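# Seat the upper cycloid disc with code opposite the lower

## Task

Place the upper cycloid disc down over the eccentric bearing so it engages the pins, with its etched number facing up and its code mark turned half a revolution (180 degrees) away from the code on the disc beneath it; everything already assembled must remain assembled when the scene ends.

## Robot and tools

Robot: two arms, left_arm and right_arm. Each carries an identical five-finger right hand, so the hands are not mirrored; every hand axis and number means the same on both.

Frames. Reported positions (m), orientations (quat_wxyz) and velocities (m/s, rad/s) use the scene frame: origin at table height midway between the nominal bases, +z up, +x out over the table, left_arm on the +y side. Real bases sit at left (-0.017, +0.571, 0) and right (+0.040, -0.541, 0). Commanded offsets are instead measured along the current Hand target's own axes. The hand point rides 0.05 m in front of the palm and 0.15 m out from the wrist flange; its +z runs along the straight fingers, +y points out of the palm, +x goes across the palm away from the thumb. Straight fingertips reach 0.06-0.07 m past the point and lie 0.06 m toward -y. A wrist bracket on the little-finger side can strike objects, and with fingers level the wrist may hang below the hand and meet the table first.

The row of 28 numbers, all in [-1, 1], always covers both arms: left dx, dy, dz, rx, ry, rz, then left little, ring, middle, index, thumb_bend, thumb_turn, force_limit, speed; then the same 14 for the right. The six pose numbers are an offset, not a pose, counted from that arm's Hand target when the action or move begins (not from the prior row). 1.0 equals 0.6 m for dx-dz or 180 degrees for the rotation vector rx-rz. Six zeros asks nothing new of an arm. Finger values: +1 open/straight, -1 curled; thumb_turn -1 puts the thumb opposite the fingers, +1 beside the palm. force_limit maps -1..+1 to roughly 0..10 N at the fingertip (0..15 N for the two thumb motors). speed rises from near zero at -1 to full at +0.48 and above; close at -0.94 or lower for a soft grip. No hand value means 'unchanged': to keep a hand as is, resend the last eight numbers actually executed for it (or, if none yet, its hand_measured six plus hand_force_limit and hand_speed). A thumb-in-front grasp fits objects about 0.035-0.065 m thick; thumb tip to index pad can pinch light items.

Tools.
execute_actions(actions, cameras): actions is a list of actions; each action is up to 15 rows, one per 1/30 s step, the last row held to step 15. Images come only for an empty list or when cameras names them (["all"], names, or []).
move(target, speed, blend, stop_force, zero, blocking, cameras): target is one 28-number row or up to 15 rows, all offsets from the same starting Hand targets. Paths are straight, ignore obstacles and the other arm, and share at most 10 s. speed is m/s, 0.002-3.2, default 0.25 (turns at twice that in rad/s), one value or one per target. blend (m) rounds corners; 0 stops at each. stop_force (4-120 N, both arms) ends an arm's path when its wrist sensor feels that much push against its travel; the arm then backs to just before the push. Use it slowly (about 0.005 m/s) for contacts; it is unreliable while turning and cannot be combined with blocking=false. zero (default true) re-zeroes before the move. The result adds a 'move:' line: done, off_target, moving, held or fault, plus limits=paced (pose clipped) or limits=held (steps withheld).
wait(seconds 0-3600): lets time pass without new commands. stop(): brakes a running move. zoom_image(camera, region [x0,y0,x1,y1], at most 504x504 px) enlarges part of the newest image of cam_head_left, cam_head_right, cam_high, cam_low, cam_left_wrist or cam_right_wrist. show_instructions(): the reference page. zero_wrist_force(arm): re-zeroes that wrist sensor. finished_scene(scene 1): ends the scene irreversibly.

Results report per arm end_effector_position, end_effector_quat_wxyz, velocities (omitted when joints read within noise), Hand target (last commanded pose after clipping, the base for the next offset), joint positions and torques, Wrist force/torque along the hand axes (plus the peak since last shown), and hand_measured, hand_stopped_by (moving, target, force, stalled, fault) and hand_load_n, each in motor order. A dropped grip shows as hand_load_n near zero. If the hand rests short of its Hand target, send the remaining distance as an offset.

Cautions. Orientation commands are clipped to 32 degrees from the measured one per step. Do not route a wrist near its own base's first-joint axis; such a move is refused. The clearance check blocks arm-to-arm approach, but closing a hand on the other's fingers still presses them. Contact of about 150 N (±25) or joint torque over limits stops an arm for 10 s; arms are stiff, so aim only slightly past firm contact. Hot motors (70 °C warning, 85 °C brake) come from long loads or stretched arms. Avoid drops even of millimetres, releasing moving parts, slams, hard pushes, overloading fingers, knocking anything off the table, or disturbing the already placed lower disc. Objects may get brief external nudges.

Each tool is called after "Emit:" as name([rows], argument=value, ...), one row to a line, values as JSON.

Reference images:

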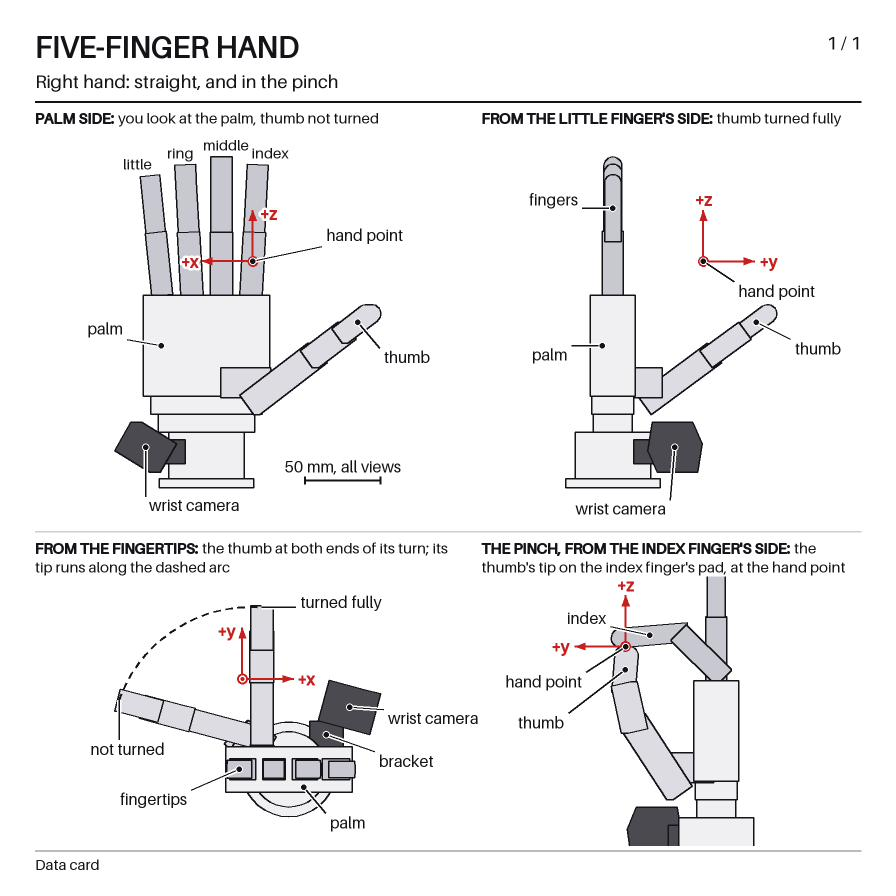

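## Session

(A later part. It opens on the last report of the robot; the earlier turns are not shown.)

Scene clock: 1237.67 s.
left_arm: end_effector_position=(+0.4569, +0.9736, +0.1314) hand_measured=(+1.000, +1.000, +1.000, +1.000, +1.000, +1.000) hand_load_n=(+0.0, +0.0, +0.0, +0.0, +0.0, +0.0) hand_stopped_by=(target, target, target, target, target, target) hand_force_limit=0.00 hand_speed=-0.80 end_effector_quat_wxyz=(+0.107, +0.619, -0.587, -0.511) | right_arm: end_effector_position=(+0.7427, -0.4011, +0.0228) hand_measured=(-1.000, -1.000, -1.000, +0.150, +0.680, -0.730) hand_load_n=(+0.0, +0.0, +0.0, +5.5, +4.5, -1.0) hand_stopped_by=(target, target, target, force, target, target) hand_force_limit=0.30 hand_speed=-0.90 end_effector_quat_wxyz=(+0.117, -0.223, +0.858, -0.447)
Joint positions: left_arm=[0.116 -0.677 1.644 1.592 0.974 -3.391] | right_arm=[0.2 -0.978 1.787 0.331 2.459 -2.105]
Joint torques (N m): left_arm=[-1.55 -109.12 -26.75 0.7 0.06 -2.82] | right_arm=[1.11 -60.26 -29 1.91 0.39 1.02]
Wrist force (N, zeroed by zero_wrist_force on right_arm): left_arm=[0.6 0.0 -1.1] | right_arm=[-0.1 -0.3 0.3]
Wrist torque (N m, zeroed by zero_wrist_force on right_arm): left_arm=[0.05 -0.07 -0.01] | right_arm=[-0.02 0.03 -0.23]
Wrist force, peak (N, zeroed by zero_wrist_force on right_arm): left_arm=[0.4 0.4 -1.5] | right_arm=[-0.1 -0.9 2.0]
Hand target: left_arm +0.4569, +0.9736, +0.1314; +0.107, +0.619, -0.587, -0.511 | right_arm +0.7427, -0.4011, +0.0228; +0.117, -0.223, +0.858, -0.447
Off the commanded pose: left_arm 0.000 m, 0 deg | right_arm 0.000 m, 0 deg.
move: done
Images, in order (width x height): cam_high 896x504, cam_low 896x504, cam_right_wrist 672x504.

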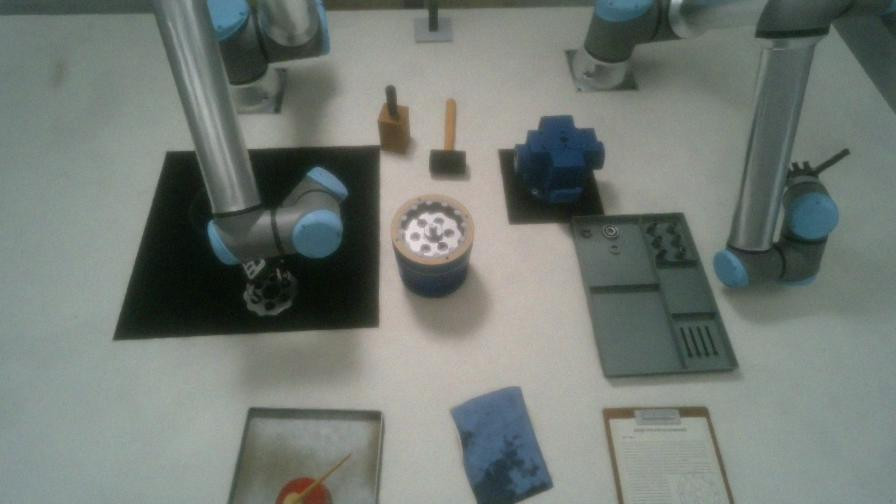

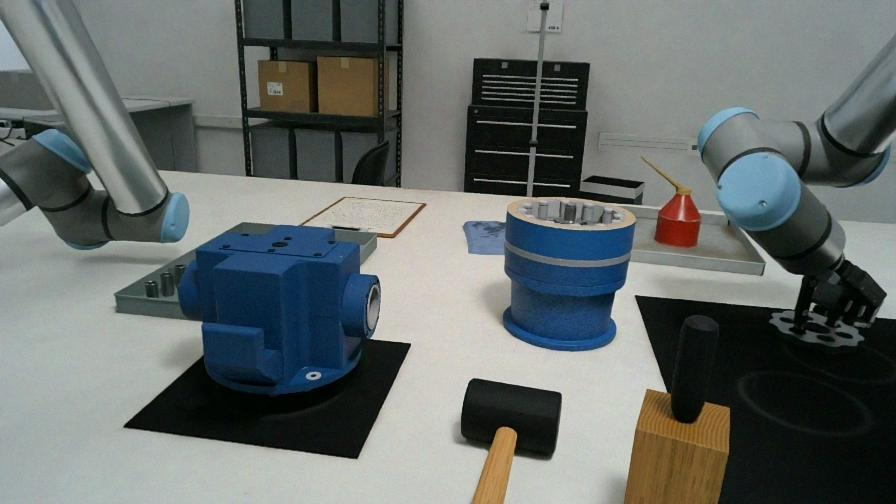

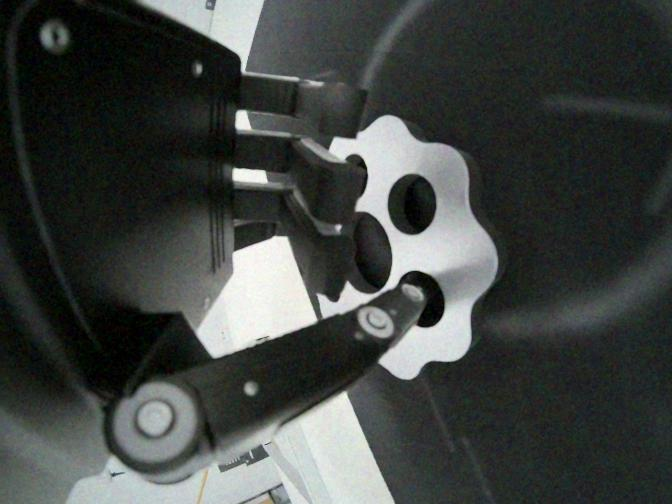

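Emit:
move(target=[0,0,0,0,0,0,1,1,1,1,1,1,0,-0.8,0,0,0,0,0,0,-1,-1,-1,-0.3,0.68,-0.73,1.0,-0.9], speed=0.01, cameras=[])

Emit:
move(target=[0,0,0,0,0,0,1,1,1,1,1,1,0,-0.8,0,0,0,0,0,0,-1,-1,-1,-0.3,0.2,-0.73,1.0,-0.9], speed=0.01, cameras=[])

Emit:
move(target=[0,0,0,0,0,0,1,1,1,1,1,1,0,-0.8,0,-0.00205,-0.00143,0,0,0,-1,-1,-1,-0.3,0.2,-0.73,1.0,-0.9], speed=0.005, cameras=["cam_right_wrist","cam_low"])

Emit:
zoom_image(camera="cam_low", region=[770, 270, 870, 360])

Scene clock: 1257.30 s.
left_arm: end_effector_position=(+0.4569, +0.9736, +0.1314) hand_measured=(+1.000, +1.000, +1.000, +1.000, +1.000, +1.000) hand_load_n=(+0.0, +0.0, +0.0, +0.0, +0.0, +0.0) hand_stopped_by=(target, target, target, target, target, target) hand_force_limit=0.00 hand_speed=-0.80 end_effector_quat_wxyz=(+0.107, +0.619, -0.587, -0.511) | right_arm: end_effector_position=(+0.7427, -0.4011, +0.0228) hand_measured=(-1.000, -1.000, -1.000, +0.116, +0.682, -0.730) hand_load_n=(+0.0, +0.0, +0.0, +9.0, +7.5, -1.0) hand_stopped_by=(target, target, target, force, target, target) hand_force_limit=1.00 hand_speed=-0.90 end_effector_quat_wxyz=(+0.117, -0.223, +0.858, -0.447)
Joint positions: left_arm=[0.116 -0.677 1.644 1.592 0.974 -3.391] | right_arm=[0.2 -0.978 1.787 0.331 2.459 -2.105]
Joint torques (N m): left_arm=[-0.58 -106.68 -25.36 0.66 0.19 -2.7] | right_arm=[0.08 -61.15 -24.88 2.25 0.13 0.75]
Wrist force (N, zeroed by zero_wrist_force on right_arm): left_arm=[-0.1 0.2 -0.9] | right_arm=[0.1 0.2 1.0]
Wrist torque (N m, zeroed by zero_wrist_force on right_arm): left_arm=[0.06 0.05 -0.04] | right_arm=[0.01 -0.02 -0.20]
Wrist force, peak (N, zeroed by zero_wrist_force on right_arm): left_arm=[0.1 -0.1 -1.9] | right_arm=[0.2 -0.9 2.0]
Hand target: left_arm +0.4569, +0.9736, +0.1314; +0.107, +0.619, -0.587, -0.511 | right_arm +0.7427, -0.4011, +0.0228; +0.117, -0.223, +0.858, -0.447
Off the commanded pose: left_arm 0.000 m, 0 deg | right_arm 0.000 m, 0 deg.
move: done

Scene clock: 1258.03 s.
left_arm: end_effector_position=(+0.4569, +0.9736, +0.1314) hand_measured=(+1.000, +1.000, +1.000, +1.000, +1.000, +1.000) hand_load_n=(+0.0, +0.0, +0.0, +0.0, +0.0, +0.0) hand_stopped_by=(target, target, target, target, target, target) hand_force_limit=0.00 hand_speed=-0.80 end_effector_quat_wxyz=(+0.107, +0.619, -0.587, -0.511) | right_arm: end_effector_position=(+0.7427, -0.4011, +0.0228) hand_measured=(-1.000, -1.000, -1.000, +0.116, +0.618, -0.730) hand_load_n=(+0.0, +0.0, +0.0, +12.5, +14.0, -1.0) hand_stopped_by=(target, target, target, force, force, target) hand_force_limit=1.00 hand_speed=-0.90 end_effector_quat_wxyz=(+0.117, -0.223, +0.858, -0.447)
Joint positions: left_arm=[0.116 -0.677 1.644 1.592 0.974 -3.391] | right_arm=[0.2 -0.978 1.787 0.331 2.459 -2.105]
Joint torques (N m): left_arm=[1.63 -108.7 -26.47 0.58 0.17 -2.81] | right_arm=[-1.88 -61.08 -24.17 2.24 -0.12 0.57]
Wrist force (N, zeroed by zero_wrist_force on right_arm): left_arm=[0.2 0.4 -1.2] | right_arm=[0.0 1.1 -0.7]
Wrist torque (N m, zeroed by zero_wrist_force on right_arm): left_arm=[0.10 0.00 -0.01] | right_arm=[0.12 -0.01 -0.19]
Wrist force, peak (N, zeroed by zero_wrist_force on right_arm): left_arm=[-0.3 0.5 -1.7] | right_arm=[-0.1 2.6 0.2]
Hand target: left_arm +0.4569, +0.9736, +0.1314; +0.107, +0.619, -0.587, -0.511 | right_arm +0.7427, -0.4011, +0.0228; +0.117, -0.223, +0.858, -0.447
Off the commanded pose: left_arm 0.000 m, 0 deg | right_arm 0.000 m, 0 deg.
move: done

Scene clock: 1258.57 s.
left_arm: end_effector_position=(+0.4569, +0.9736, +0.1314) hand_measured=(+1.000, +1.000, +1.000, +1.000, +1.000, +1.000) hand_load_n=(+0.0, +0.0, +0.0, +0.0, +0.0, +0.5) hand_stopped_by=(target, target, target, target, target, target) hand_force_limit=0.00 hand_speed=-0.80 end_effector_quat_wxyz=(+0.107, +0.619, -0.587, -0.511) | right_arm: end_effector_position=(+0.7427, -0.4011, +0.0244) hand_measured=(-1.000, -1.000, -1.000, +0.116, +0.618, -0.730) hand_load_n=(+0.0, +0.0, +0.5, +12.5, +13.5, -1.0) hand_stopped_by=(target, target, target, force, force, target) hand_force_limit=1.00 hand_speed=-0.90 end_effector_quat_wxyz=(+0.117, -0.223, +0.858, -0.447)
Joint positions: left_arm=[0.116 -0.677 1.644 1.592 0.974 -3.391] | right_arm=[0.2 -0.98 1.786 0.333 2.459 -2.105]
Joint torques (N m): left_arm=[1.73 -110.09 -26.53 0.67 0.16 -2.95] | right_arm=[-1.44 -76.19 -32.2 4.16 0.01 0.07]
Wrist force (N, zeroed by zero_wrist_force on right_arm): left_arm=[0.1 0.0 -1.3] | right_arm=[0.1 2.8 0.9]
Wrist torque (N m, zeroed by zero_wrist_force on right_arm): left_arm=[0.05 0.03 -0.03] | right_arm=[-0.05 -0.01 -0.19]
Wrist force, peak (N, zeroed by zero_wrist_force on right_arm): left_arm=[0.1 0.4 -1.6] | right_arm=[-0.4 4.0 1.5]
Hand target: left_arm +0.4569, +0.9736, +0.1314; +0.107, +0.619, -0.587, -0.511 | right_arm +0.7427, -0.4011, +0.0243; +0.117, -0.223, +0.858, -0.447
Off the commanded pose: left_arm 0.000 m, 0 deg | right_arm 0.000 m, 0 deg.
move: done
Images, in order (width x height): cam_low 896x504, cam_right_wrist 672x504.

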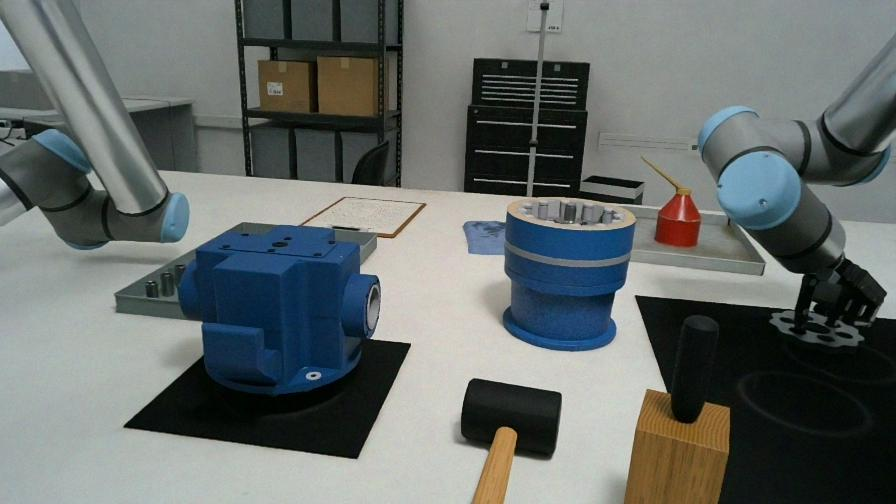

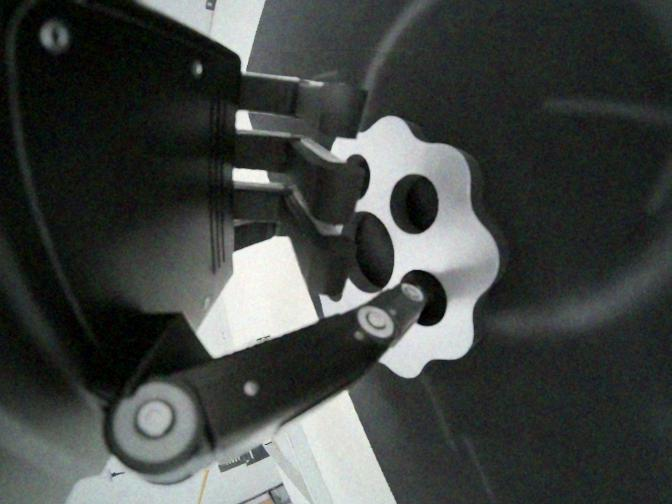

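Scaled by 5.040 from the camera's image (finer frame: 1280x720).

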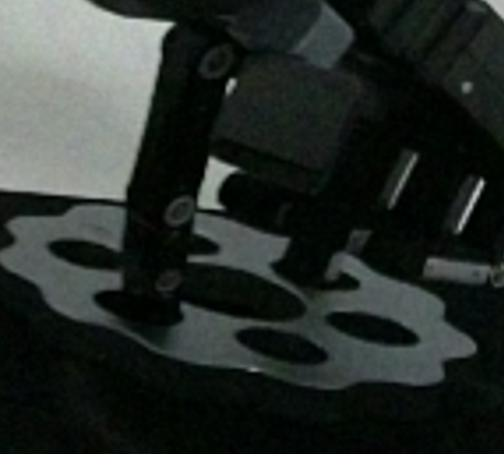

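Emit:
move(target=[0,0,0,0,0,0,1,1,1,1,1,1,0,-0.8,0,-0.0041,-0.00286,0,0,0,-1,-1,-1,-0.3,0.2,-0.73,1.0,-0.9], speed=0.005, cameras=["cam_right_wrist","cam_low"])

Emit:
zoom_image(camera="cam_low", region=[770, 270, 870, 360])

Scene clock: 1263.97 s.
left_arm: end_effector_position=(+0.4569, +0.9736, +0.1314) hand_measured=(+1.000, +1.000, +1.000, +1.000, +1.000, +1.000) hand_load_n=(+0.0, +0.0, +0.0, +0.0, +0.0, +0.0) hand_stopped_by=(target, target, target, target, target, target) hand_force_limit=0.00 hand_speed=-0.80 end_effector_quat_wxyz=(+0.107, +0.619, -0.587, -0.511) | right_arm: end_effector_position=(+0.7427, -0.4011, +0.0274) hand_measured=(-1.000, -1.000, -1.000, +0.116, +0.618, -0.730) hand_load_n=(+0.0, +0.0, +0.0, +10.5, +13.0, -1.0) hand_stopped_by=(target, target, target, force, force, target) hand_force_limit=1.00 hand_speed=-0.90 end_effector_quat_wxyz=(+0.117, -0.223, +0.858, -0.447)
Joint positions: left_arm=[0.116 -0.677 1.644 1.592 0.974 -3.391] | right_arm=[0.2 -0.984 1.786 0.337 2.459 -2.105]
Joint torques (N m): left_arm=[0.48 -107.94 -26.09 0.77 0.32 -2.59] | right_arm=[-8.12 -71.36 -32.02 4.16 0.04 -2.16]
Wrist force (N, zeroed by zero_wrist_force on right_arm): left_arm=[0.1 0.0 -1.2] | right_arm=[-0.3 0.2 -1.4]
Wrist torque (N m, zeroed by zero_wrist_force on right_arm): left_arm=[0.04 0.02 -0.03] | right_arm=[0.00 0.04 -0.21]
Wrist force, peak (N, zeroed by zero_wrist_force on right_arm): left_arm=[0.4 0.7 -1.8] | right_arm=[0.0 3.3 0.9]
Hand target: left_arm +0.4569, +0.9736, +0.1314; +0.107, +0.619, -0.587, -0.511 | right_arm +0.7427, -0.4011, +0.0273; +0.117, -0.223, +0.858, -0.447
Off the commanded pose: left_arm 0.000 m, 0 deg | right_arm 0.000 m, 0 deg.
move: done
Images, in order (width x height): cam_low 896x504, cam_right_wrist 672x504.

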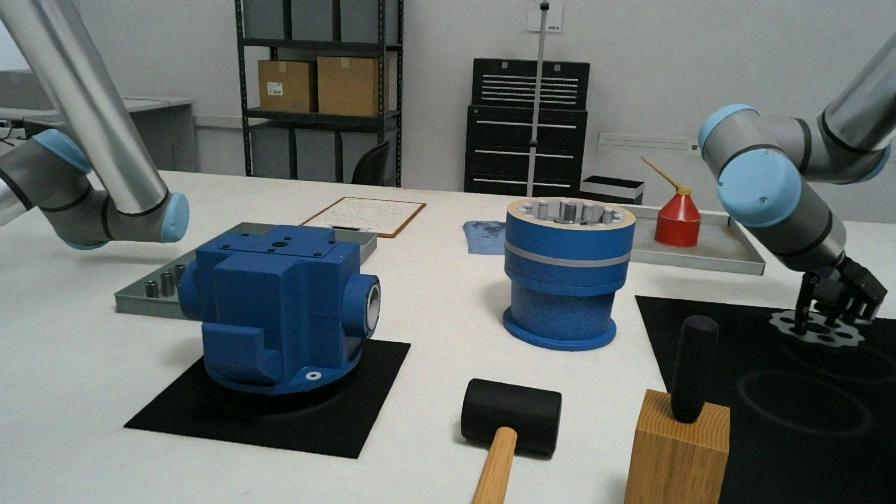

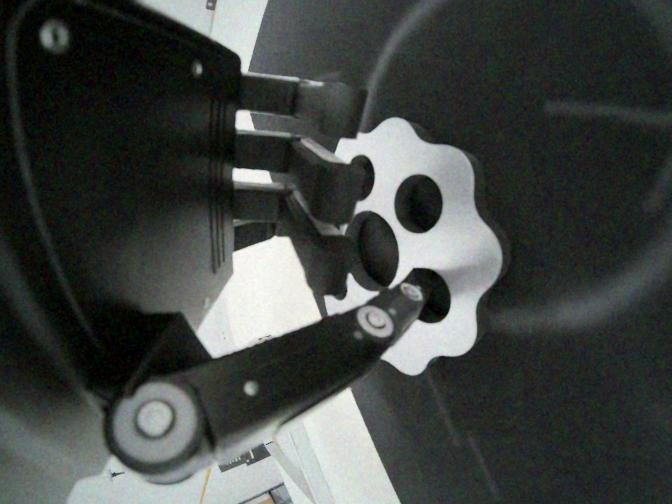

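Scaled by 5.040 from the camera's image (finer frame: 1280x720).

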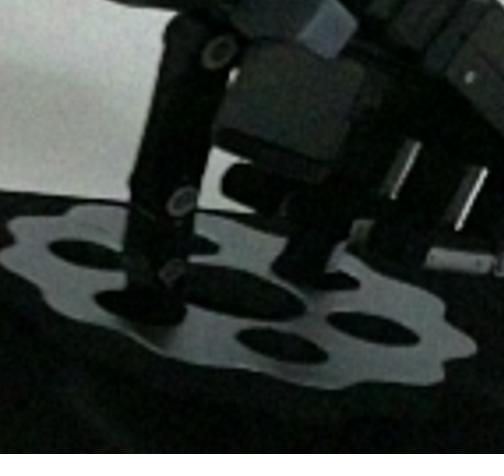

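Emit:
move(target=[0,0,0,0,0,0,1,1,1,1,1,1,0,-0.8,0,0.00205,0.00143,0,0,0,-1,-1,-1,-0.3,0.2,-0.73,1.0,-0.9], speed=0.005, cameras=[])

Emit:
move(target=[0,0,0,0,0,0,1,1,1,1,1,1,0,-0.8,0,0.00205,0.00143,0,0,0,-1,-1,-1,-0.3,0.2,-0.73,1.0,-0.9], speed=0.005, cameras=[])

Scene clock: 1362.33 s.
left_arm: end_effector_position=(+0.4569, +0.9736, +0.1314) hand_measured=(+1.000, +1.000, +1.000, +1.000, +1.000, +1.000) hand_load_n=(+0.0, +0.0, +0.0, +0.0, +0.0, +0.5) hand_stopped_by=(target, target, target, target, target, target) hand_force_limit=0.00 hand_speed=-0.80 end_effector_quat_wxyz=(+0.107, +0.619, -0.587, -0.511) | right_arm: end_effector_position=(+0.7427, -0.4011, +0.0258) hand_measured=(-1.000, -1.000, -1.000, +0.116, +0.618, -0.730) hand_load_n=(+0.0, +0.0, +0.0, +11.5, +12.5, -1.0) hand_stopped_by=(target, target, target, force, force, target) hand_force_limit=1.00 hand_speed=-0.90 end_effector_quat_wxyz=(+0.117, -0.223, +0.858, -0.447)
Joint positions: left_arm=[0.116 -0.677 1.644 1.592 0.974 -3.391] | right_arm=[0.2 -0.982 1.786 0.335 2.459 -2.105]
Joint torques (N m): left_arm=[0.44 -108.83 -25.91 0.55 0.17 -2.64] | right_arm=[-5.83 -62.43 -17.54 1.32 0.2 -1.96]
Wrist force (N, zeroed by zero_wrist_force on right_arm): left_arm=[0.4 0.2 -1.4] | right_arm=[0.2 -4.9 -6.8]
Wrist torque (N m, zeroed by zero_wrist_force on right_arm): left_arm=[0.08 -0.03 -0.01] | right_arm=[-0.11 0.03 -0.21]
Wrist force, peak (N, zeroed by zero_wrist_force on right_arm): left_arm=[-0.5 0.4 -2.0] | right_arm=[0.3 -5.1 -6.7]
Hand target: left_arm +0.4569, +0.9736, +0.1314; +0.107, +0.619, -0.587, -0.511 | right_arm +0.7427, -0.4011, +0.0258; +0.117, -0.223, +0.858, -0.447
Off the commanded pose: left_arm 0.000 m, 0 deg | right_arm 0.000 m, 0 deg.
move: done

Scene clock: 1362.87 s.
left_arm: end_effector_position=(+0.4569, +0.9736, +0.1314) hand_measured=(+1.000, +1.000, +1.000, +1.000, +1.000, +1.000) hand_load_n=(+0.0, +0.0, -0.5, +0.0, +0.0, +0.0) hand_stopped_by=(target, target, target, target, target, target) hand_force_limit=0.00 hand_speed=-0.80 end_effector_quat_wxyz=(+0.107, +0.619, -0.587, -0.511) | right_arm: end_effector_position=(+0.7427, -0.4011, +0.0243) hand_measured=(-1.000, -1.000, -1.000, +0.116, +0.618, -0.730) hand_load_n=(+0.0, +0.0, +0.0, +13.0, +13.5, -1.0) hand_stopped_by=(target, target, target, force, force, target) hand_force_limit=1.00 hand_speed=-0.90 end_effector_quat_wxyz=(+0.117, -0.223, +0.858, -0.447)
Joint positions: left_arm=[0.116 -0.677 1.644 1.592 0.974 -3.391] | right_arm=[0.2 -0.98 1.787 0.333 2.459 -2.105]
Joint torques (N m): left_arm=[-0.62 -107.63 -26.14 0.48 0.18 -2.84] | right_arm=[-3.87 -63.53 -18.99 1.49 -0.19 -1.76]
Wrist force (N, zeroed by zero_wrist_force on right_arm): left_arm=[0.1 0.4 -1.3] | right_arm=[0.0 -3.0 -4.0]
Wrist torque (N m, zeroed by zero_wrist_force on right_arm): left_arm=[0.11 0.02 -0.02] | right_arm=[-0.09 -0.04 -0.18]
Wrist force, peak (N, zeroed by zero_wrist_force on right_arm): left_arm=[0.3 0.4 -1.7] | right_arm=[0.6 -7.6 -6.9]
Hand target: left_arm +0.4569, +0.9736, +0.1314; +0.107, +0.619, -0.587, -0.511 | right_arm +0.7427, -0.4011, +0.0243; +0.117, -0.223, +0.858, -0.447
Off the commanded pose: left_arm 0.000 m, 0 deg | right_arm 0.000 m, 0 deg.
move: done

Emit:
move(target=[0,0,0,0,0,0,1,1,1,1,1,1,0,-0.8,0,0.0055,0.0038,0,0,0,-1,-1,-1,-0.3,0.2,-0.73,1.0,-0.9], speed=0.004, stop_force=12, cameras=[])

Scene clock: 1450.70 s.
left_arm: end_effector_position=(+0.4569, +0.9736, +0.1314) hand_measured=(+1.000, +1.000, +1.000, +1.000, +1.000, +1.000) hand_load_n=(+0.0, +0.0, +0.0, +0.0, +0.0, +0.0) hand_stopped_by=(target, target, target, target, target, target) hand_force_limit=0.00 hand_speed=-0.80 end_effector_quat_wxyz=(+0.107, +0.619, -0.587, -0.511) | right_arm: end_effector_position=(+0.7427, -0.4010, +0.0212) hand_measured=(-1.000, -1.000, -1.000, +0.116, +0.618, -0.730) hand_load_n=(+0.0, +0.0, +0.0, +13.5, +13.0, -1.5) hand_stopped_by=(target, target, target, force, force, target) hand_force_limit=1.00 hand_speed=-0.90 end_effector_quat_wxyz=(+0.117, -0.223, +0.858, -0.447)
Joint positions: left_arm=[0.116 -0.677 1.644 1.592 0.974 -3.391] | right_arm=[0.2 -0.976 1.787 0.328 2.46 -2.105]
Joint torques (N m): left_arm=[0.42 -111 -26.37 0.36 0.2 -2.96] | right_arm=[5.36 -69.85 -25.19 4.47 3.46 1.25]
Wrist force (N, zeroed by zero_wrist_force on right_arm): left_arm=[-0.3 0.4 -1.1] | right_arm=[0.2 -10.6 -11.6]
Wrist torque (N m, zeroed by zero_wrist_force on right_arm): left_arm=[0.10 0.08 -0.05] | right_arm=[-0.66 0.08 -0.29]
Wrist force, peak (N, zeroed by zero_wrist_force on right_arm): left_arm=[-0.2 -0.8 -1.9] | right_arm=[0.7 -13.5 -14.6]
Hand target: left_arm +0.4569, +0.9736, +0.1314; +0.107, +0.619, -0.587, -0.511 | right_arm +0.7427, -0.4010, +0.0212; +0.117, -0.223, +0.858, -0.447 (not the last commanded pose)
Off the commanded pose: left_arm 0.000 m, 0 deg | right_arm 0.001 m, 0 deg.
move: contact (right_arm)

Emit:
move(target=[0,0,0,0,0,0,1,1,1,1,1,1,0,-0.8,0,-0.00068,-0.00048,0,0,0,-1,-1,-1,-0.3,0.2,-0.73,1.0,-0.9], speed=0.004, cameras=[])

Emit:
move(target=[0,0,0,0,0,0,1,1,1,1,1,1,0,-0.8,0,-0.00137,-0.00095,0,0,0,-1,-1,-1,-0.3,0.2,-0.73,1.0,-0.9], speed=0.004, cameras=[])

Emit:
move(target=[0,0,0,0,0,0,1,1,1,1,1,1,0,-0.8,0,-0.00137,-0.00095,0,0,0,-1,-1,-1,-0.3,0.2,-0.73,1.0,-0.9], speed=0.004, cameras=["cam_low"])

Emit:
zoom_image(camera="cam_low", region=[770, 270, 870, 360])

Scene clock: 1458.87 s.
left_arm: end_effector_position=(+0.4569, +0.9736, +0.1314) hand_measured=(+1.000, +1.000, +1.000, +1.000, +1.000, +1.000) hand_load_n=(+0.0, +0.0, +0.0, +0.0, +0.0, +0.0) hand_stopped_by=(target, target, target, target, target, target) hand_force_limit=0.00 hand_speed=-0.80 end_effector_quat_wxyz=(+0.107, +0.619, -0.587, -0.511) | right_arm: end_effector_position=(+0.7427, -0.4010, +0.0217) hand_measured=(-1.000, -1.000, -1.000, +0.116, +0.618, -0.730) hand_load_n=(+0.0, +0.0, +0.0, +13.0, +13.5, -1.0) hand_stopped_by=(target, target, target, force, force, target) hand_force_limit=1.00 hand_speed=-0.90 end_effector_quat_wxyz=(+0.117, -0.223, +0.858, -0.447)
Joint positions: left_arm=[0.116 -0.677 1.644 1.592 0.974 -3.391] | right_arm=[0.2 -0.977 1.787 0.329 2.46 -2.105]
Joint torques (N m): left_arm=[0.67 -110.69 -26.41 0.32 0.02 -2.62] | right_arm=[3.28 -73.56 -32.11 4.35 1.86 -0.48]
Wrist force (N, zeroed by zero_wrist_force on right_arm): left_arm=[0.0 0.0 -1.2] | right_arm=[-0.3 -0.6 -2.0]
Wrist torque (N m, zeroed by zero_wrist_force on right_arm): left_arm=[0.05 0.04 -0.05] | right_arm=[-0.20 0.05 -0.24]
Wrist force, peak (N, zeroed by zero_wrist_force on right_arm): left_arm=[0.1 0.5 -1.9] | right_arm=[0.7 -10.2 -11.8]
Hand target: left_arm +0.4569, +0.9736, +0.1314; +0.107, +0.619, -0.587, -0.511 | right_arm +0.7427, -0.4010, +0.0217; +0.117, -0.223, +0.858, -0.447
Off the commanded pose: left_arm 0.000 m, 0 deg | right_arm 0.000 m, 0 deg.
move: done

Scene clock: 1459.37 s.
left_arm: end_effector_position=(+0.4569, +0.9736, +0.1314) hand_measured=(+1.000, +1.000, +1.000, +1.000, +1.000, +1.000) hand_load_n=(+0.0, +0.0, +0.0, +0.0, +0.0, +0.0) hand_stopped_by=(target, target, target, target, target, target) hand_force_limit=0.00 hand_speed=-0.80 end_effector_quat_wxyz=(+0.107, +0.619, -0.587, -0.511) | right_arm: end_effector_position=(+0.7427, -0.4010, +0.0227) hand_measured=(-1.000, -1.000, -1.000, +0.116, +0.618, -0.730) hand_load_n=(+0.0, +0.0, +0.0, +13.0, +13.5, -1.5) hand_stopped_by=(target, target, target, force, force, target) hand_force_limit=1.00 hand_speed=-0.90 end_effector_quat_wxyz=(+0.117, -0.223, +0.858, -0.447)
Joint positions: left_arm=[0.116 -0.677 1.644 1.592 0.974 -3.391] | right_arm=[0.2 -0.978 1.787 0.331 2.46 -2.105]
Joint torques (N m): left_arm=[0.3 -109.48 -26.11 0.19 -0.1 -2.87] | right_arm=[3.63 -77.18 -32.85 4.72 1.58 -0.7]
Wrist force (N, zeroed by zero_wrist_force on right_arm): left_arm=[0.3 0.2 -1.4] | right_arm=[-0.3 3.6 2.6]
Wrist torque (N m, zeroed by zero_wrist_force on right_arm): left_arm=[0.08 -0.01 -0.01] | right_arm=[0.04 0.00 -0.21]
Wrist force, peak (N, zeroed by zero_wrist_force on right_arm): left_arm=[0.6 0.1 -1.8] | right_arm=[-0.5 3.8 2.5]
Hand target: left_arm +0.4569, +0.9736, +0.1314; +0.107, +0.619, -0.587, -0.511 | right_arm +0.7427, -0.4010, +0.0227; +0.117, -0.223, +0.858, -0.447
Off the commanded pose: left_arm 0.000 m, 0 deg | right_arm 0.000 m, 0 deg.
move: done

Scene clock: 1459.87 s.
left_arm: end_effector_position=(+0.4569, +0.9736, +0.1314) hand_measured=(+1.000, +1.000, +1.000, +1.000, +1.000, +1.000) hand_load_n=(+0.0, +0.0, +0.0, +0.0, +0.0, +0.0) hand_stopped_by=(target, target, target, target, target, target) hand_force_limit=0.00 hand_speed=-0.80 end_effector_quat_wxyz=(+0.107, +0.619, -0.587, -0.511) | right_arm: end_effector_position=(+0.7427, -0.4010, +0.0237) hand_measured=(-1.000, -1.000, -1.000, +0.116, +0.618, -0.730) hand_load_n=(+0.0, +0.0, +0.0, +13.0, +13.5, -1.5) hand_stopped_by=(target, target, target, force, force, target) hand_force_limit=1.00 hand_speed=-0.90 end_effector_quat_wxyz=(+0.117, -0.223, +0.858, -0.447)
Joint positions: left_arm=[0.116 -0.677 1.644 1.592 0.974 -3.391] | right_arm=[0.2 -0.979 1.787 0.332 2.46 -2.105]
Joint torques (N m): left_arm=[-0.89 -108.39 -24.97 0.77 0.2 -2.67] | right_arm=[2.14 -74.9 -31.86 4.67 1.24 -1.46]
Wrist force (N, zeroed by zero_wrist_force on right_arm): left_arm=[-0.2 0.3 -1.2] | right_arm=[-0.3 3.5 2.3]
Wrist torque (N m, zeroed by zero_wrist_force on right_arm): left_arm=[0.10 0.07 -0.04] | right_arm=[0.05 0.02 -0.22]
Wrist force, peak (N, zeroed by zero_wrist_force on right_arm): left_arm=[0.4 0.4 -1.8] | right_arm=[-0.2 3.7 2.6]
Hand target: left_arm +0.4569, +0.9736, +0.1314; +0.107, +0.619, -0.587, -0.511 | right_arm +0.7427, -0.4010, +0.0237; +0.117, -0.223, +0.858, -0.447
Off the commanded pose: left_arm 0.000 m, 0 deg | right_arm 0.000 m, 0 deg.
move: done

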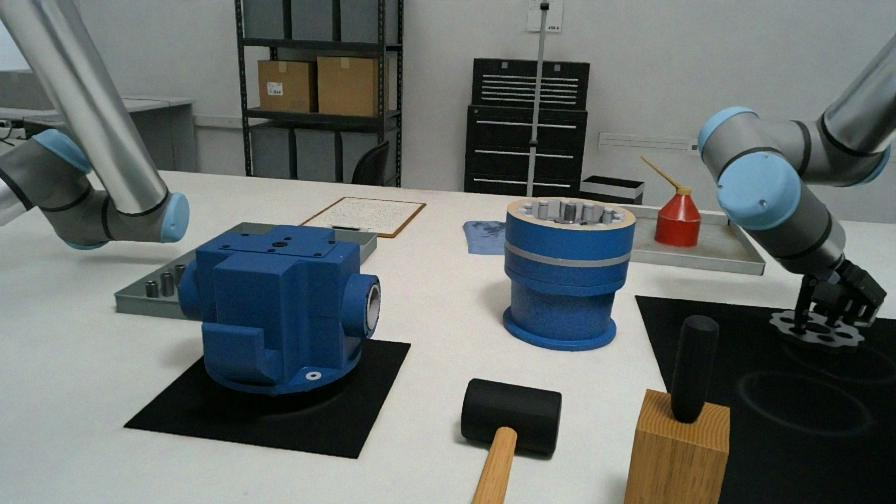

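Scaled by 5.040 from the camera's image (finer frame: 1280x720).

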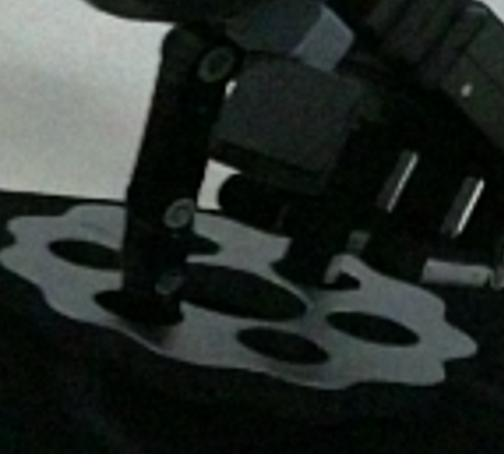

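Emit:
move(target=[0,0,0,0,0,0,1,1,1,1,1,1,0,-0.8,0,-0.00137,-0.00095,0,0,0,-1,-1,-1,-0.3,0.2,-0.73,1.0,-0.9], speed=0.003, cameras=[])

Emit:
move(target=[0,0,0,0,0,0,1,1,1,1,1,1,0,-0.8,0,-0.00137,-0.00095,0,0,0,-1,-1,-1,-0.3,0.2,-0.73,1.0,-0.9], speed=0.003, cameras=["cam_low","cam_right_wrist"])

Emit:
zoom_image(camera="cam_low", region=[770, 270, 870, 360])

Scene clock: 1470.80 s.
left_arm: end_effector_position=(+0.4569, +0.9736, +0.1314) hand_measured=(+1.000, +1.000, +1.000, +1.000, +1.000, +1.000) hand_load_n=(+0.0, +0.0, +0.0, -0.5, -0.5, +0.0) hand_stopped_by=(target, target, target, target, target, target) hand_force_limit=0.00 hand_speed=-0.80 end_effector_quat_wxyz=(+0.107, +0.619, -0.587, -0.511) | right_arm: end_effector_position=(+0.7427, -0.4011, +0.0247) hand_measured=(-1.000, -1.000, -1.000, +0.116, +0.618, -0.730) hand_load_n=(+0.5, +0.0, +0.0, +13.0, +13.5, -1.5) hand_stopped_by=(target, target, target, force, force, target) hand_force_limit=1.00 hand_speed=-0.90 end_effector_quat_wxyz=(+0.117, -0.223, +0.858, -0.447)
Joint positions: left_arm=[0.116 -0.677 1.644 1.592 0.974 -3.391] | right_arm=[0.2 -0.98 1.786 0.333 2.459 -2.105]
Joint torques (N m): left_arm=[-0.74 -109.79 -25.58 0.24 0.3 -2.6] | right_arm=[-6.03 -78.76 -32.85 5.14 -0.63 -2.01]
Wrist force (N, zeroed by zero_wrist_force on right_arm): left_arm=[0.2 -0.1 -0.9] | right_arm=[0.0 3.0 2.0]
Wrist torque (N m, zeroed by zero_wrist_force on right_arm): left_arm=[0.01 0.00 -0.03] | right_arm=[0.01 -0.01 -0.20]
Wrist force, peak (N, zeroed by zero_wrist_force on right_arm): left_arm=[0.1 0.1 -1.9] | right_arm=[-0.2 3.9 2.5]
Hand target: left_arm +0.4569, +0.9736, +0.1314; +0.107, +0.619, -0.587, -0.511 | right_arm +0.7427, -0.4010, +0.0247; +0.117, -0.223, +0.858, -0.447
Off the commanded pose: left_arm 0.000 m, 0 deg | right_arm 0.000 m, 0 deg.
move: done

Scene clock: 1471.37 s.
left_arm: end_effector_position=(+0.4569, +0.9736, +0.1314) hand_measured=(+1.000, +1.000, +1.000, +1.000, +1.000, +1.000) hand_load_n=(+0.0, +0.0, +0.0, +0.0, +0.0, +0.0) hand_stopped_by=(target, target, target, target, target, target) hand_force_limit=0.00 hand_speed=-0.80 end_effector_quat_wxyz=(+0.107, +0.619, -0.587, -0.511) | right_arm: end_effector_position=(+0.7427, -0.4011, +0.0257) hand_measured=(-1.000, -1.000, -1.000, +0.116, +0.618, -0.730) hand_load_n=(+0.0, +0.0, +0.0, +12.0, +13.5, -1.0) hand_stopped_by=(target, target, target, force, force, target) hand_force_limit=1.00 hand_speed=-0.90 end_effector_quat_wxyz=(+0.117, -0.223, +0.858, -0.447)
Joint positions: left_arm=[0.116 -0.677 1.644 1.592 0.974 -3.391] | right_arm=[0.2 -0.982 1.786 0.335 2.459 -2.105]
Joint torques (N m): left_arm=[0.32 -110.52 -25.24 0.21 0.22 -2.84] | right_arm=[-6.71 -75.79 -32.23 4.83 -0.42 -2.44]
Wrist force (N, zeroed by zero_wrist_force on right_arm): left_arm=[0.1 0.3 -1.0] | right_arm=[-0.3 1.9 0.7]
Wrist torque (N m, zeroed by zero_wrist_force on right_arm): left_arm=[0.08 0.02 -0.03] | right_arm=[0.06 0.00 -0.20]
Wrist force, peak (N, zeroed by zero_wrist_force on right_arm): left_arm=[0.1 0.4 -1.7] | right_arm=[0.1 3.4 2.1]
Hand target: left_arm +0.4569, +0.9736, +0.1314; +0.107, +0.619, -0.587, -0.511 | right_arm +0.7427, -0.4011, +0.0257; +0.117, -0.223, +0.858, -0.447
Off the commanded pose: left_arm 0.000 m, 0 deg | right_arm 0.000 m, 0 deg.
move: done

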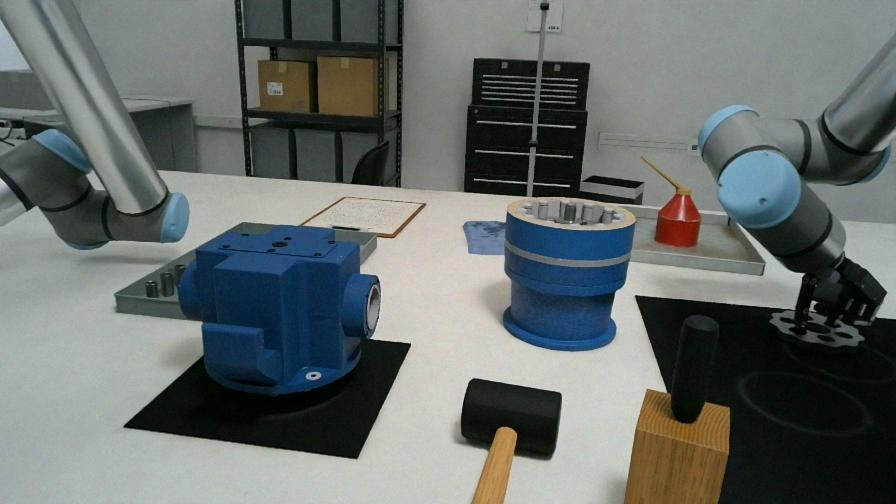

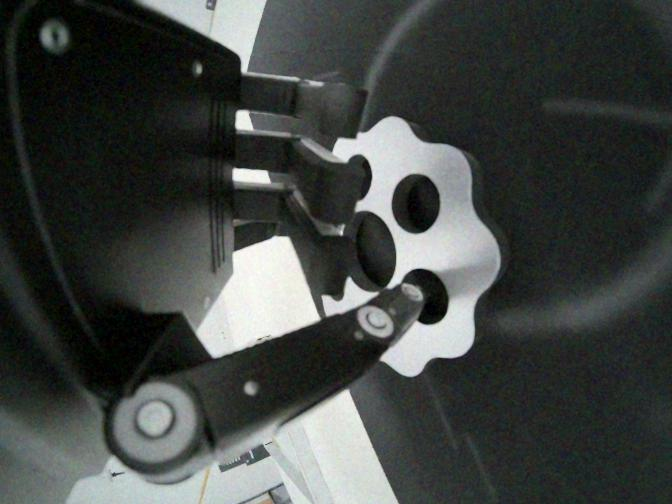

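Scaled by 5.040 from the camera's image (finer frame: 1280x720).

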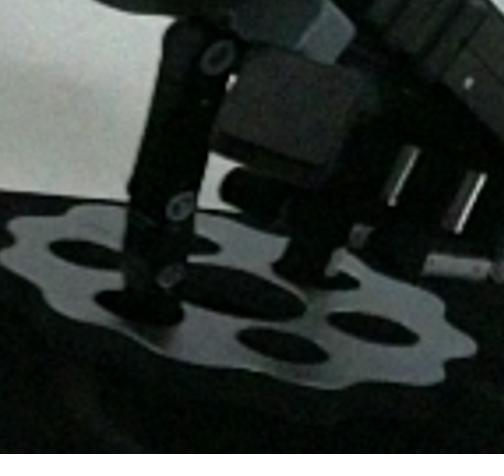

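Emit:
move([
  [0,0,0,0,0,0,1,1,1,1,1,1,0,-0.8,0,0,0,0,0,0,-1,-1,-1,0.116,0.67,-0.73,0.3,-0.5],
  [0,0,0,0,0,0,1,1,1,1,1,1,0,-0.8,0,0.0035,0.0025,0,0,0,-1,-1,-1,0.116,0.67,-0.73,0.3,-0.5],
], speed=0.01, cameras=[])

Emit:
move(target=[0,0,0,0,0,0,1,1,1,1,1,1,0,-0.8,0,0,0,0,0,0,-1,-1,-1,0.116,0.3,-0.73,0.0,-0.9], speed=0.01, cameras=[])

Scene clock: 1573.40 s.
left_arm: end_effector_position=(+0.4569, +0.9736, +0.1314) hand_measured=(+1.000, +1.000, +1.000, +1.000, +1.000, +1.000) hand_load_n=(+0.0, +0.0, +0.0, +0.0, +0.0, +0.0) hand_stopped_by=(target, target, target, target, target, target) hand_force_limit=0.00 hand_speed=-0.80 end_effector_quat_wxyz=(+0.107, +0.619, -0.587, -0.511) | right_arm: end_effector_position=(+0.7427, -0.4011, +0.0230) hand_measured=(-1.000, -1.000, -1.000, +0.118, +0.672, -0.730) hand_load_n=(+0.0, +0.0, +0.0, +10.5, +7.0, -1.5) hand_stopped_by=(target, target, target, force, target, target) hand_force_limit=0.30 hand_speed=-0.50 end_effector_quat_wxyz=(+0.117, -0.223, +0.858, -0.447)
Joint positions: left_arm=[0.116 -0.677 1.644 1.592 0.974 -3.391] | right_arm=[0.2 -0.978 1.787 0.331 2.459 -2.105]
Joint torques (N m): left_arm=[-0.45 -112.03 -25.75 0.22 0.17 -2.84] | right_arm=[-7.88 -72.63 -19.76 3.11 -1.01 -2.75]
Wrist force (N, zeroed by zero_wrist_force on right_arm): left_arm=[0.1 0.2 -1.0] | right_arm=[0.3 -3.2 0.1]
Wrist torque (N m, zeroed by zero_wrist_force on right_arm): left_arm=[0.04 0.02 -0.03] | right_arm=[0.06 0.01 -0.23]
Wrist force, peak (N, zeroed by zero_wrist_force on right_arm): left_arm=[0.5 -0.3 -2.2] | right_arm=[0.3 -6.0 -1.5]
Hand target: left_arm +0.4569, +0.9736, +0.1314; +0.107, +0.619, -0.587, -0.511 | right_arm +0.7427, -0.4011, +0.0231; +0.117, -0.223, +0.858, -0.447
Off the commanded pose: left_arm 0.000 m, 0 deg | right_arm 0.000 m, 0 deg.
move: done

Scene clock: 1573.90 s.
left_arm: end_effector_position=(+0.4569, +0.9736, +0.1314) hand_measured=(+1.000, +1.000, +1.000, +1.000, +1.000, +1.000) hand_load_n=(+0.0, +0.0, +0.0, +0.0, +0.0, +0.0) hand_stopped_by=(target, target, target, target, target, target) hand_force_limit=0.00 hand_speed=-0.80 end_effector_quat_wxyz=(+0.107, +0.619, -0.587, -0.511) | right_arm: end_effector_position=(+0.7427, -0.4011, +0.0231) hand_measured=(-1.000, -1.000, -1.000, +0.118, +0.672, -0.730) hand_load_n=(+0.5, +0.0, +0.0, +10.5, +7.5, -1.5) hand_stopped_by=(target, target, target, force, force, target) hand_force_limit=0.00 hand_speed=-0.90 end_effector_quat_wxyz=(+0.117, -0.223, +0.858, -0.447)
Joint positions: left_arm=[0.116 -0.677 1.644 1.592 0.974 -3.391] | right_arm=[0.2 -0.978 1.787 0.331 2.459 -2.105]
Joint torques (N m): left_arm=[0.06 -111.63 -25.16 0.24 0.13 -2.89] | right_arm=[-6.46 -77.84 -23.16 4.96 -0.52 -2.71]
Wrist force (N, zeroed by zero_wrist_force on right_arm): left_arm=[0.0 0.8 -0.8] | right_arm=[0.1 -2.2 0.7]
Wrist torque (N m, zeroed by zero_wrist_force on right_arm): left_arm=[0.15 0.02 -0.02] | right_arm=[0.09 0.03 -0.22]
Wrist force, peak (N, zeroed by zero_wrist_force on right_arm): left_arm=[0.3 0.0 -1.7] | right_arm=[0.6 -3.3 0.1]
Hand target: left_arm +0.4569, +0.9736, +0.1314; +0.107, +0.619, -0.587, -0.511 | right_arm +0.7427, -0.4011, +0.0231; +0.117, -0.223, +0.858, -0.447
Off the commanded pose: left_arm 0.000 m, 0 deg | right_arm 0.000 m, 0 deg.
move: done

Emit:
execute_actions(actions=[], cameras=["all"])

Scene clock: 1595.17 s.
left_arm: end_effector_position=(+0.4569, +0.9736, +0.1314) hand_measured=(+1.000, +1.000, +1.000, +1.000, +1.000, +1.000) hand_load_n=(+0.0, +0.0, +0.0, +0.0, +0.0, +0.0) hand_stopped_by=(target, target, target, target, target, target) hand_force_limit=0.00 hand_speed=-0.80 end_effector_quat_wxyz=(+0.107, +0.619, -0.587, -0.511) | right_arm: end_effector_position=(+0.7427, -0.4011, +0.0231) hand_measured=(-1.000, -1.000, -1.000, +0.118, +0.672, -0.730) hand_load_n=(+0.0, +0.0, +0.0, +10.5, +7.5, -1.5) hand_stopped_by=(target, target, target, force, force, target) hand_force_limit=0.00 hand_speed=-0.90 end_effector_quat_wxyz=(+0.117, -0.223, +0.858, -0.447)
Joint positions: left_arm=[0.116 -0.677 1.644 1.592 0.974 -3.391] | right_arm=[0.2 -0.978 1.787 0.331 2.459 -2.105]
Joint velocities: within noise
Joint torques (N m): left_arm=[1.52 -112.75 -25 0.35 0.24 -2.79] | right_arm=[-5.89 -75.84 -30.99 5.43 -0.76 -2.32]
Wrist force (N, zeroed by zero_wrist_force on right_arm): left_arm=[0.4 -0.1 -1.5] | right_arm=[0.5 -2.2 1.3]
Wrist torque (N m, zeroed by zero_wrist_force on right_arm): left_arm=[0.05 -0.01 -0.02] | right_arm=[-0.01 -0.03 -0.21]
Wrist force, peak (N, zeroed by zero_wrist_force on right_arm): left_arm=[0.0 -0.1 -2.1] | right_arm=[0.3 -2.3 1.4]
Hand target: left_arm +0.4569, +0.9736, +0.1314; +0.107, +0.619, -0.587, -0.511 | right_arm +0.7427, -0.4011, +0.0231; +0.117, -0.223, +0.858, -0.447
Off the commanded pose: left_arm 0.000 m, 0 deg | right_arm 0.000 m, 0 deg.

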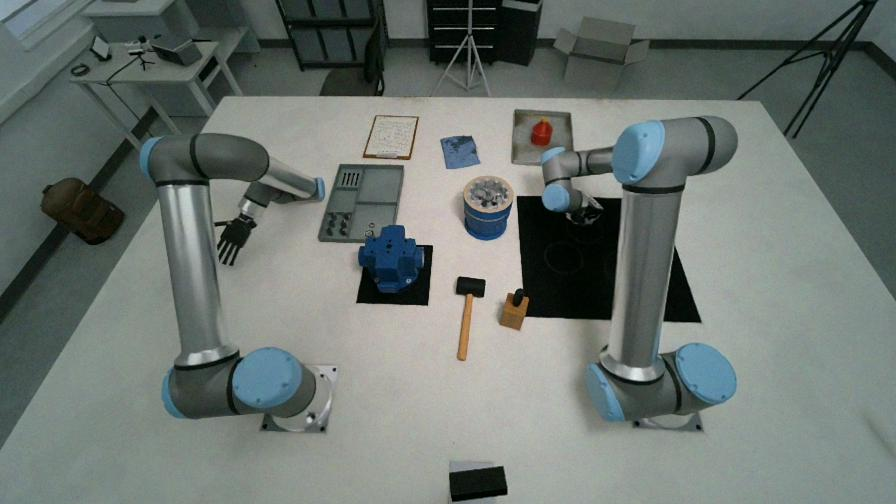

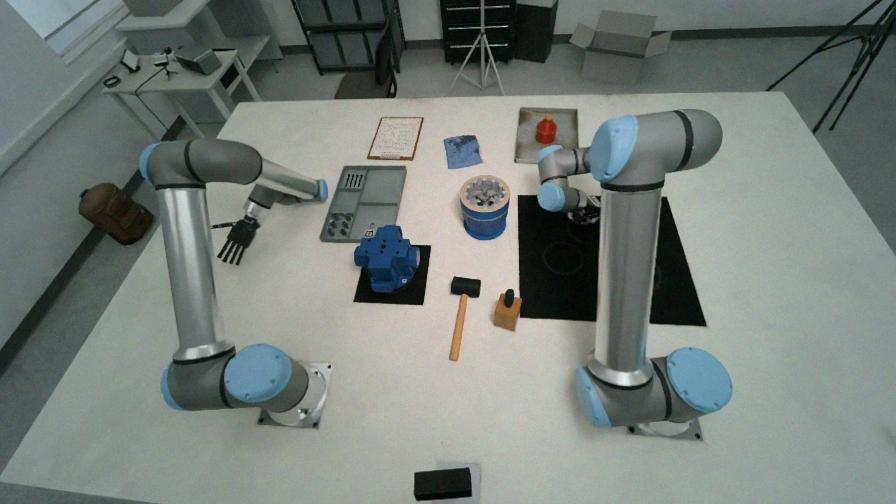

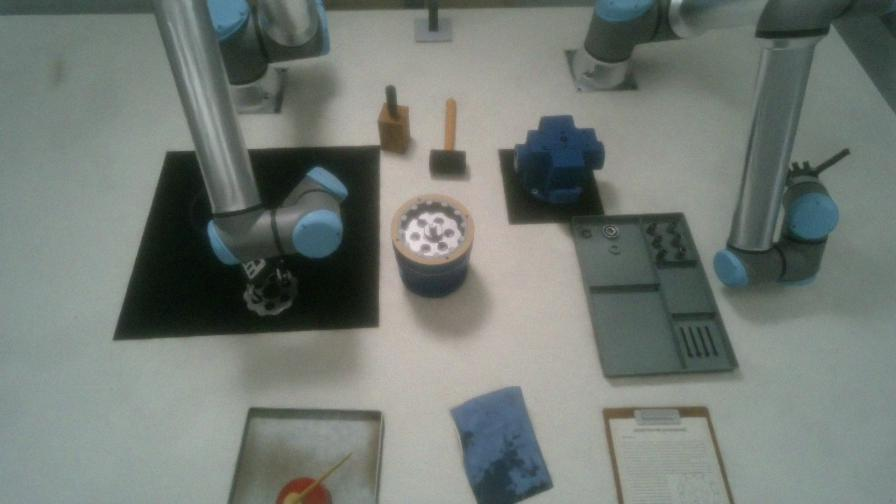

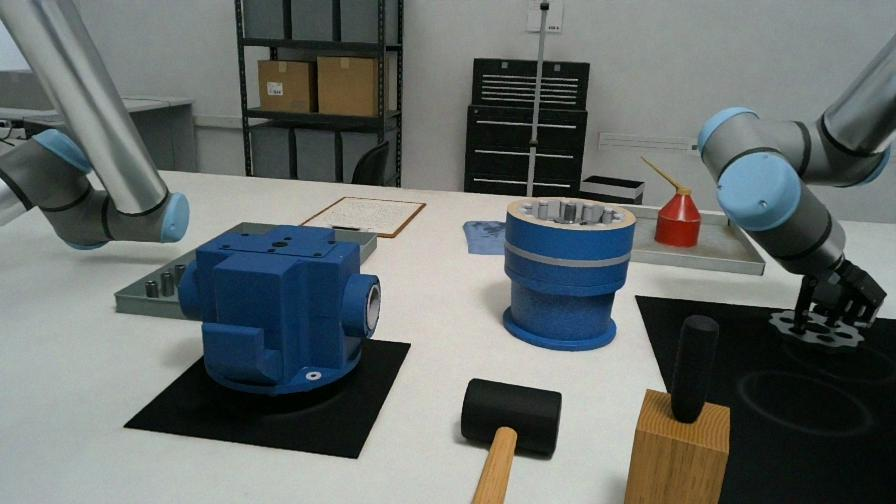

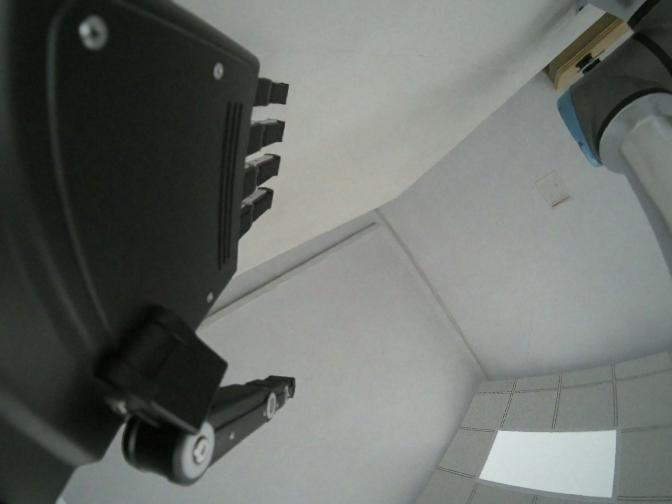

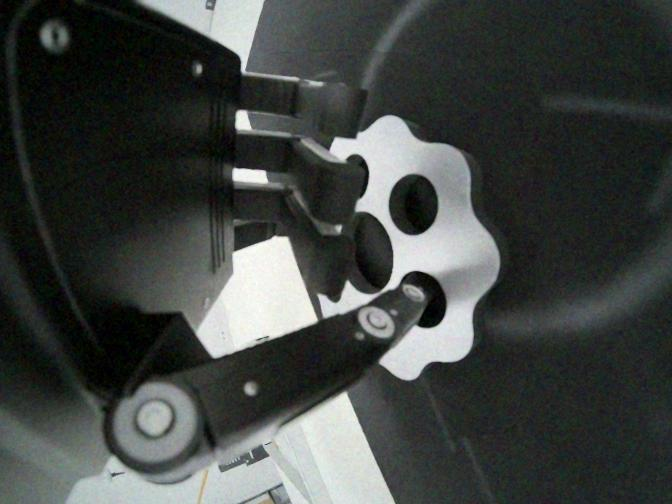

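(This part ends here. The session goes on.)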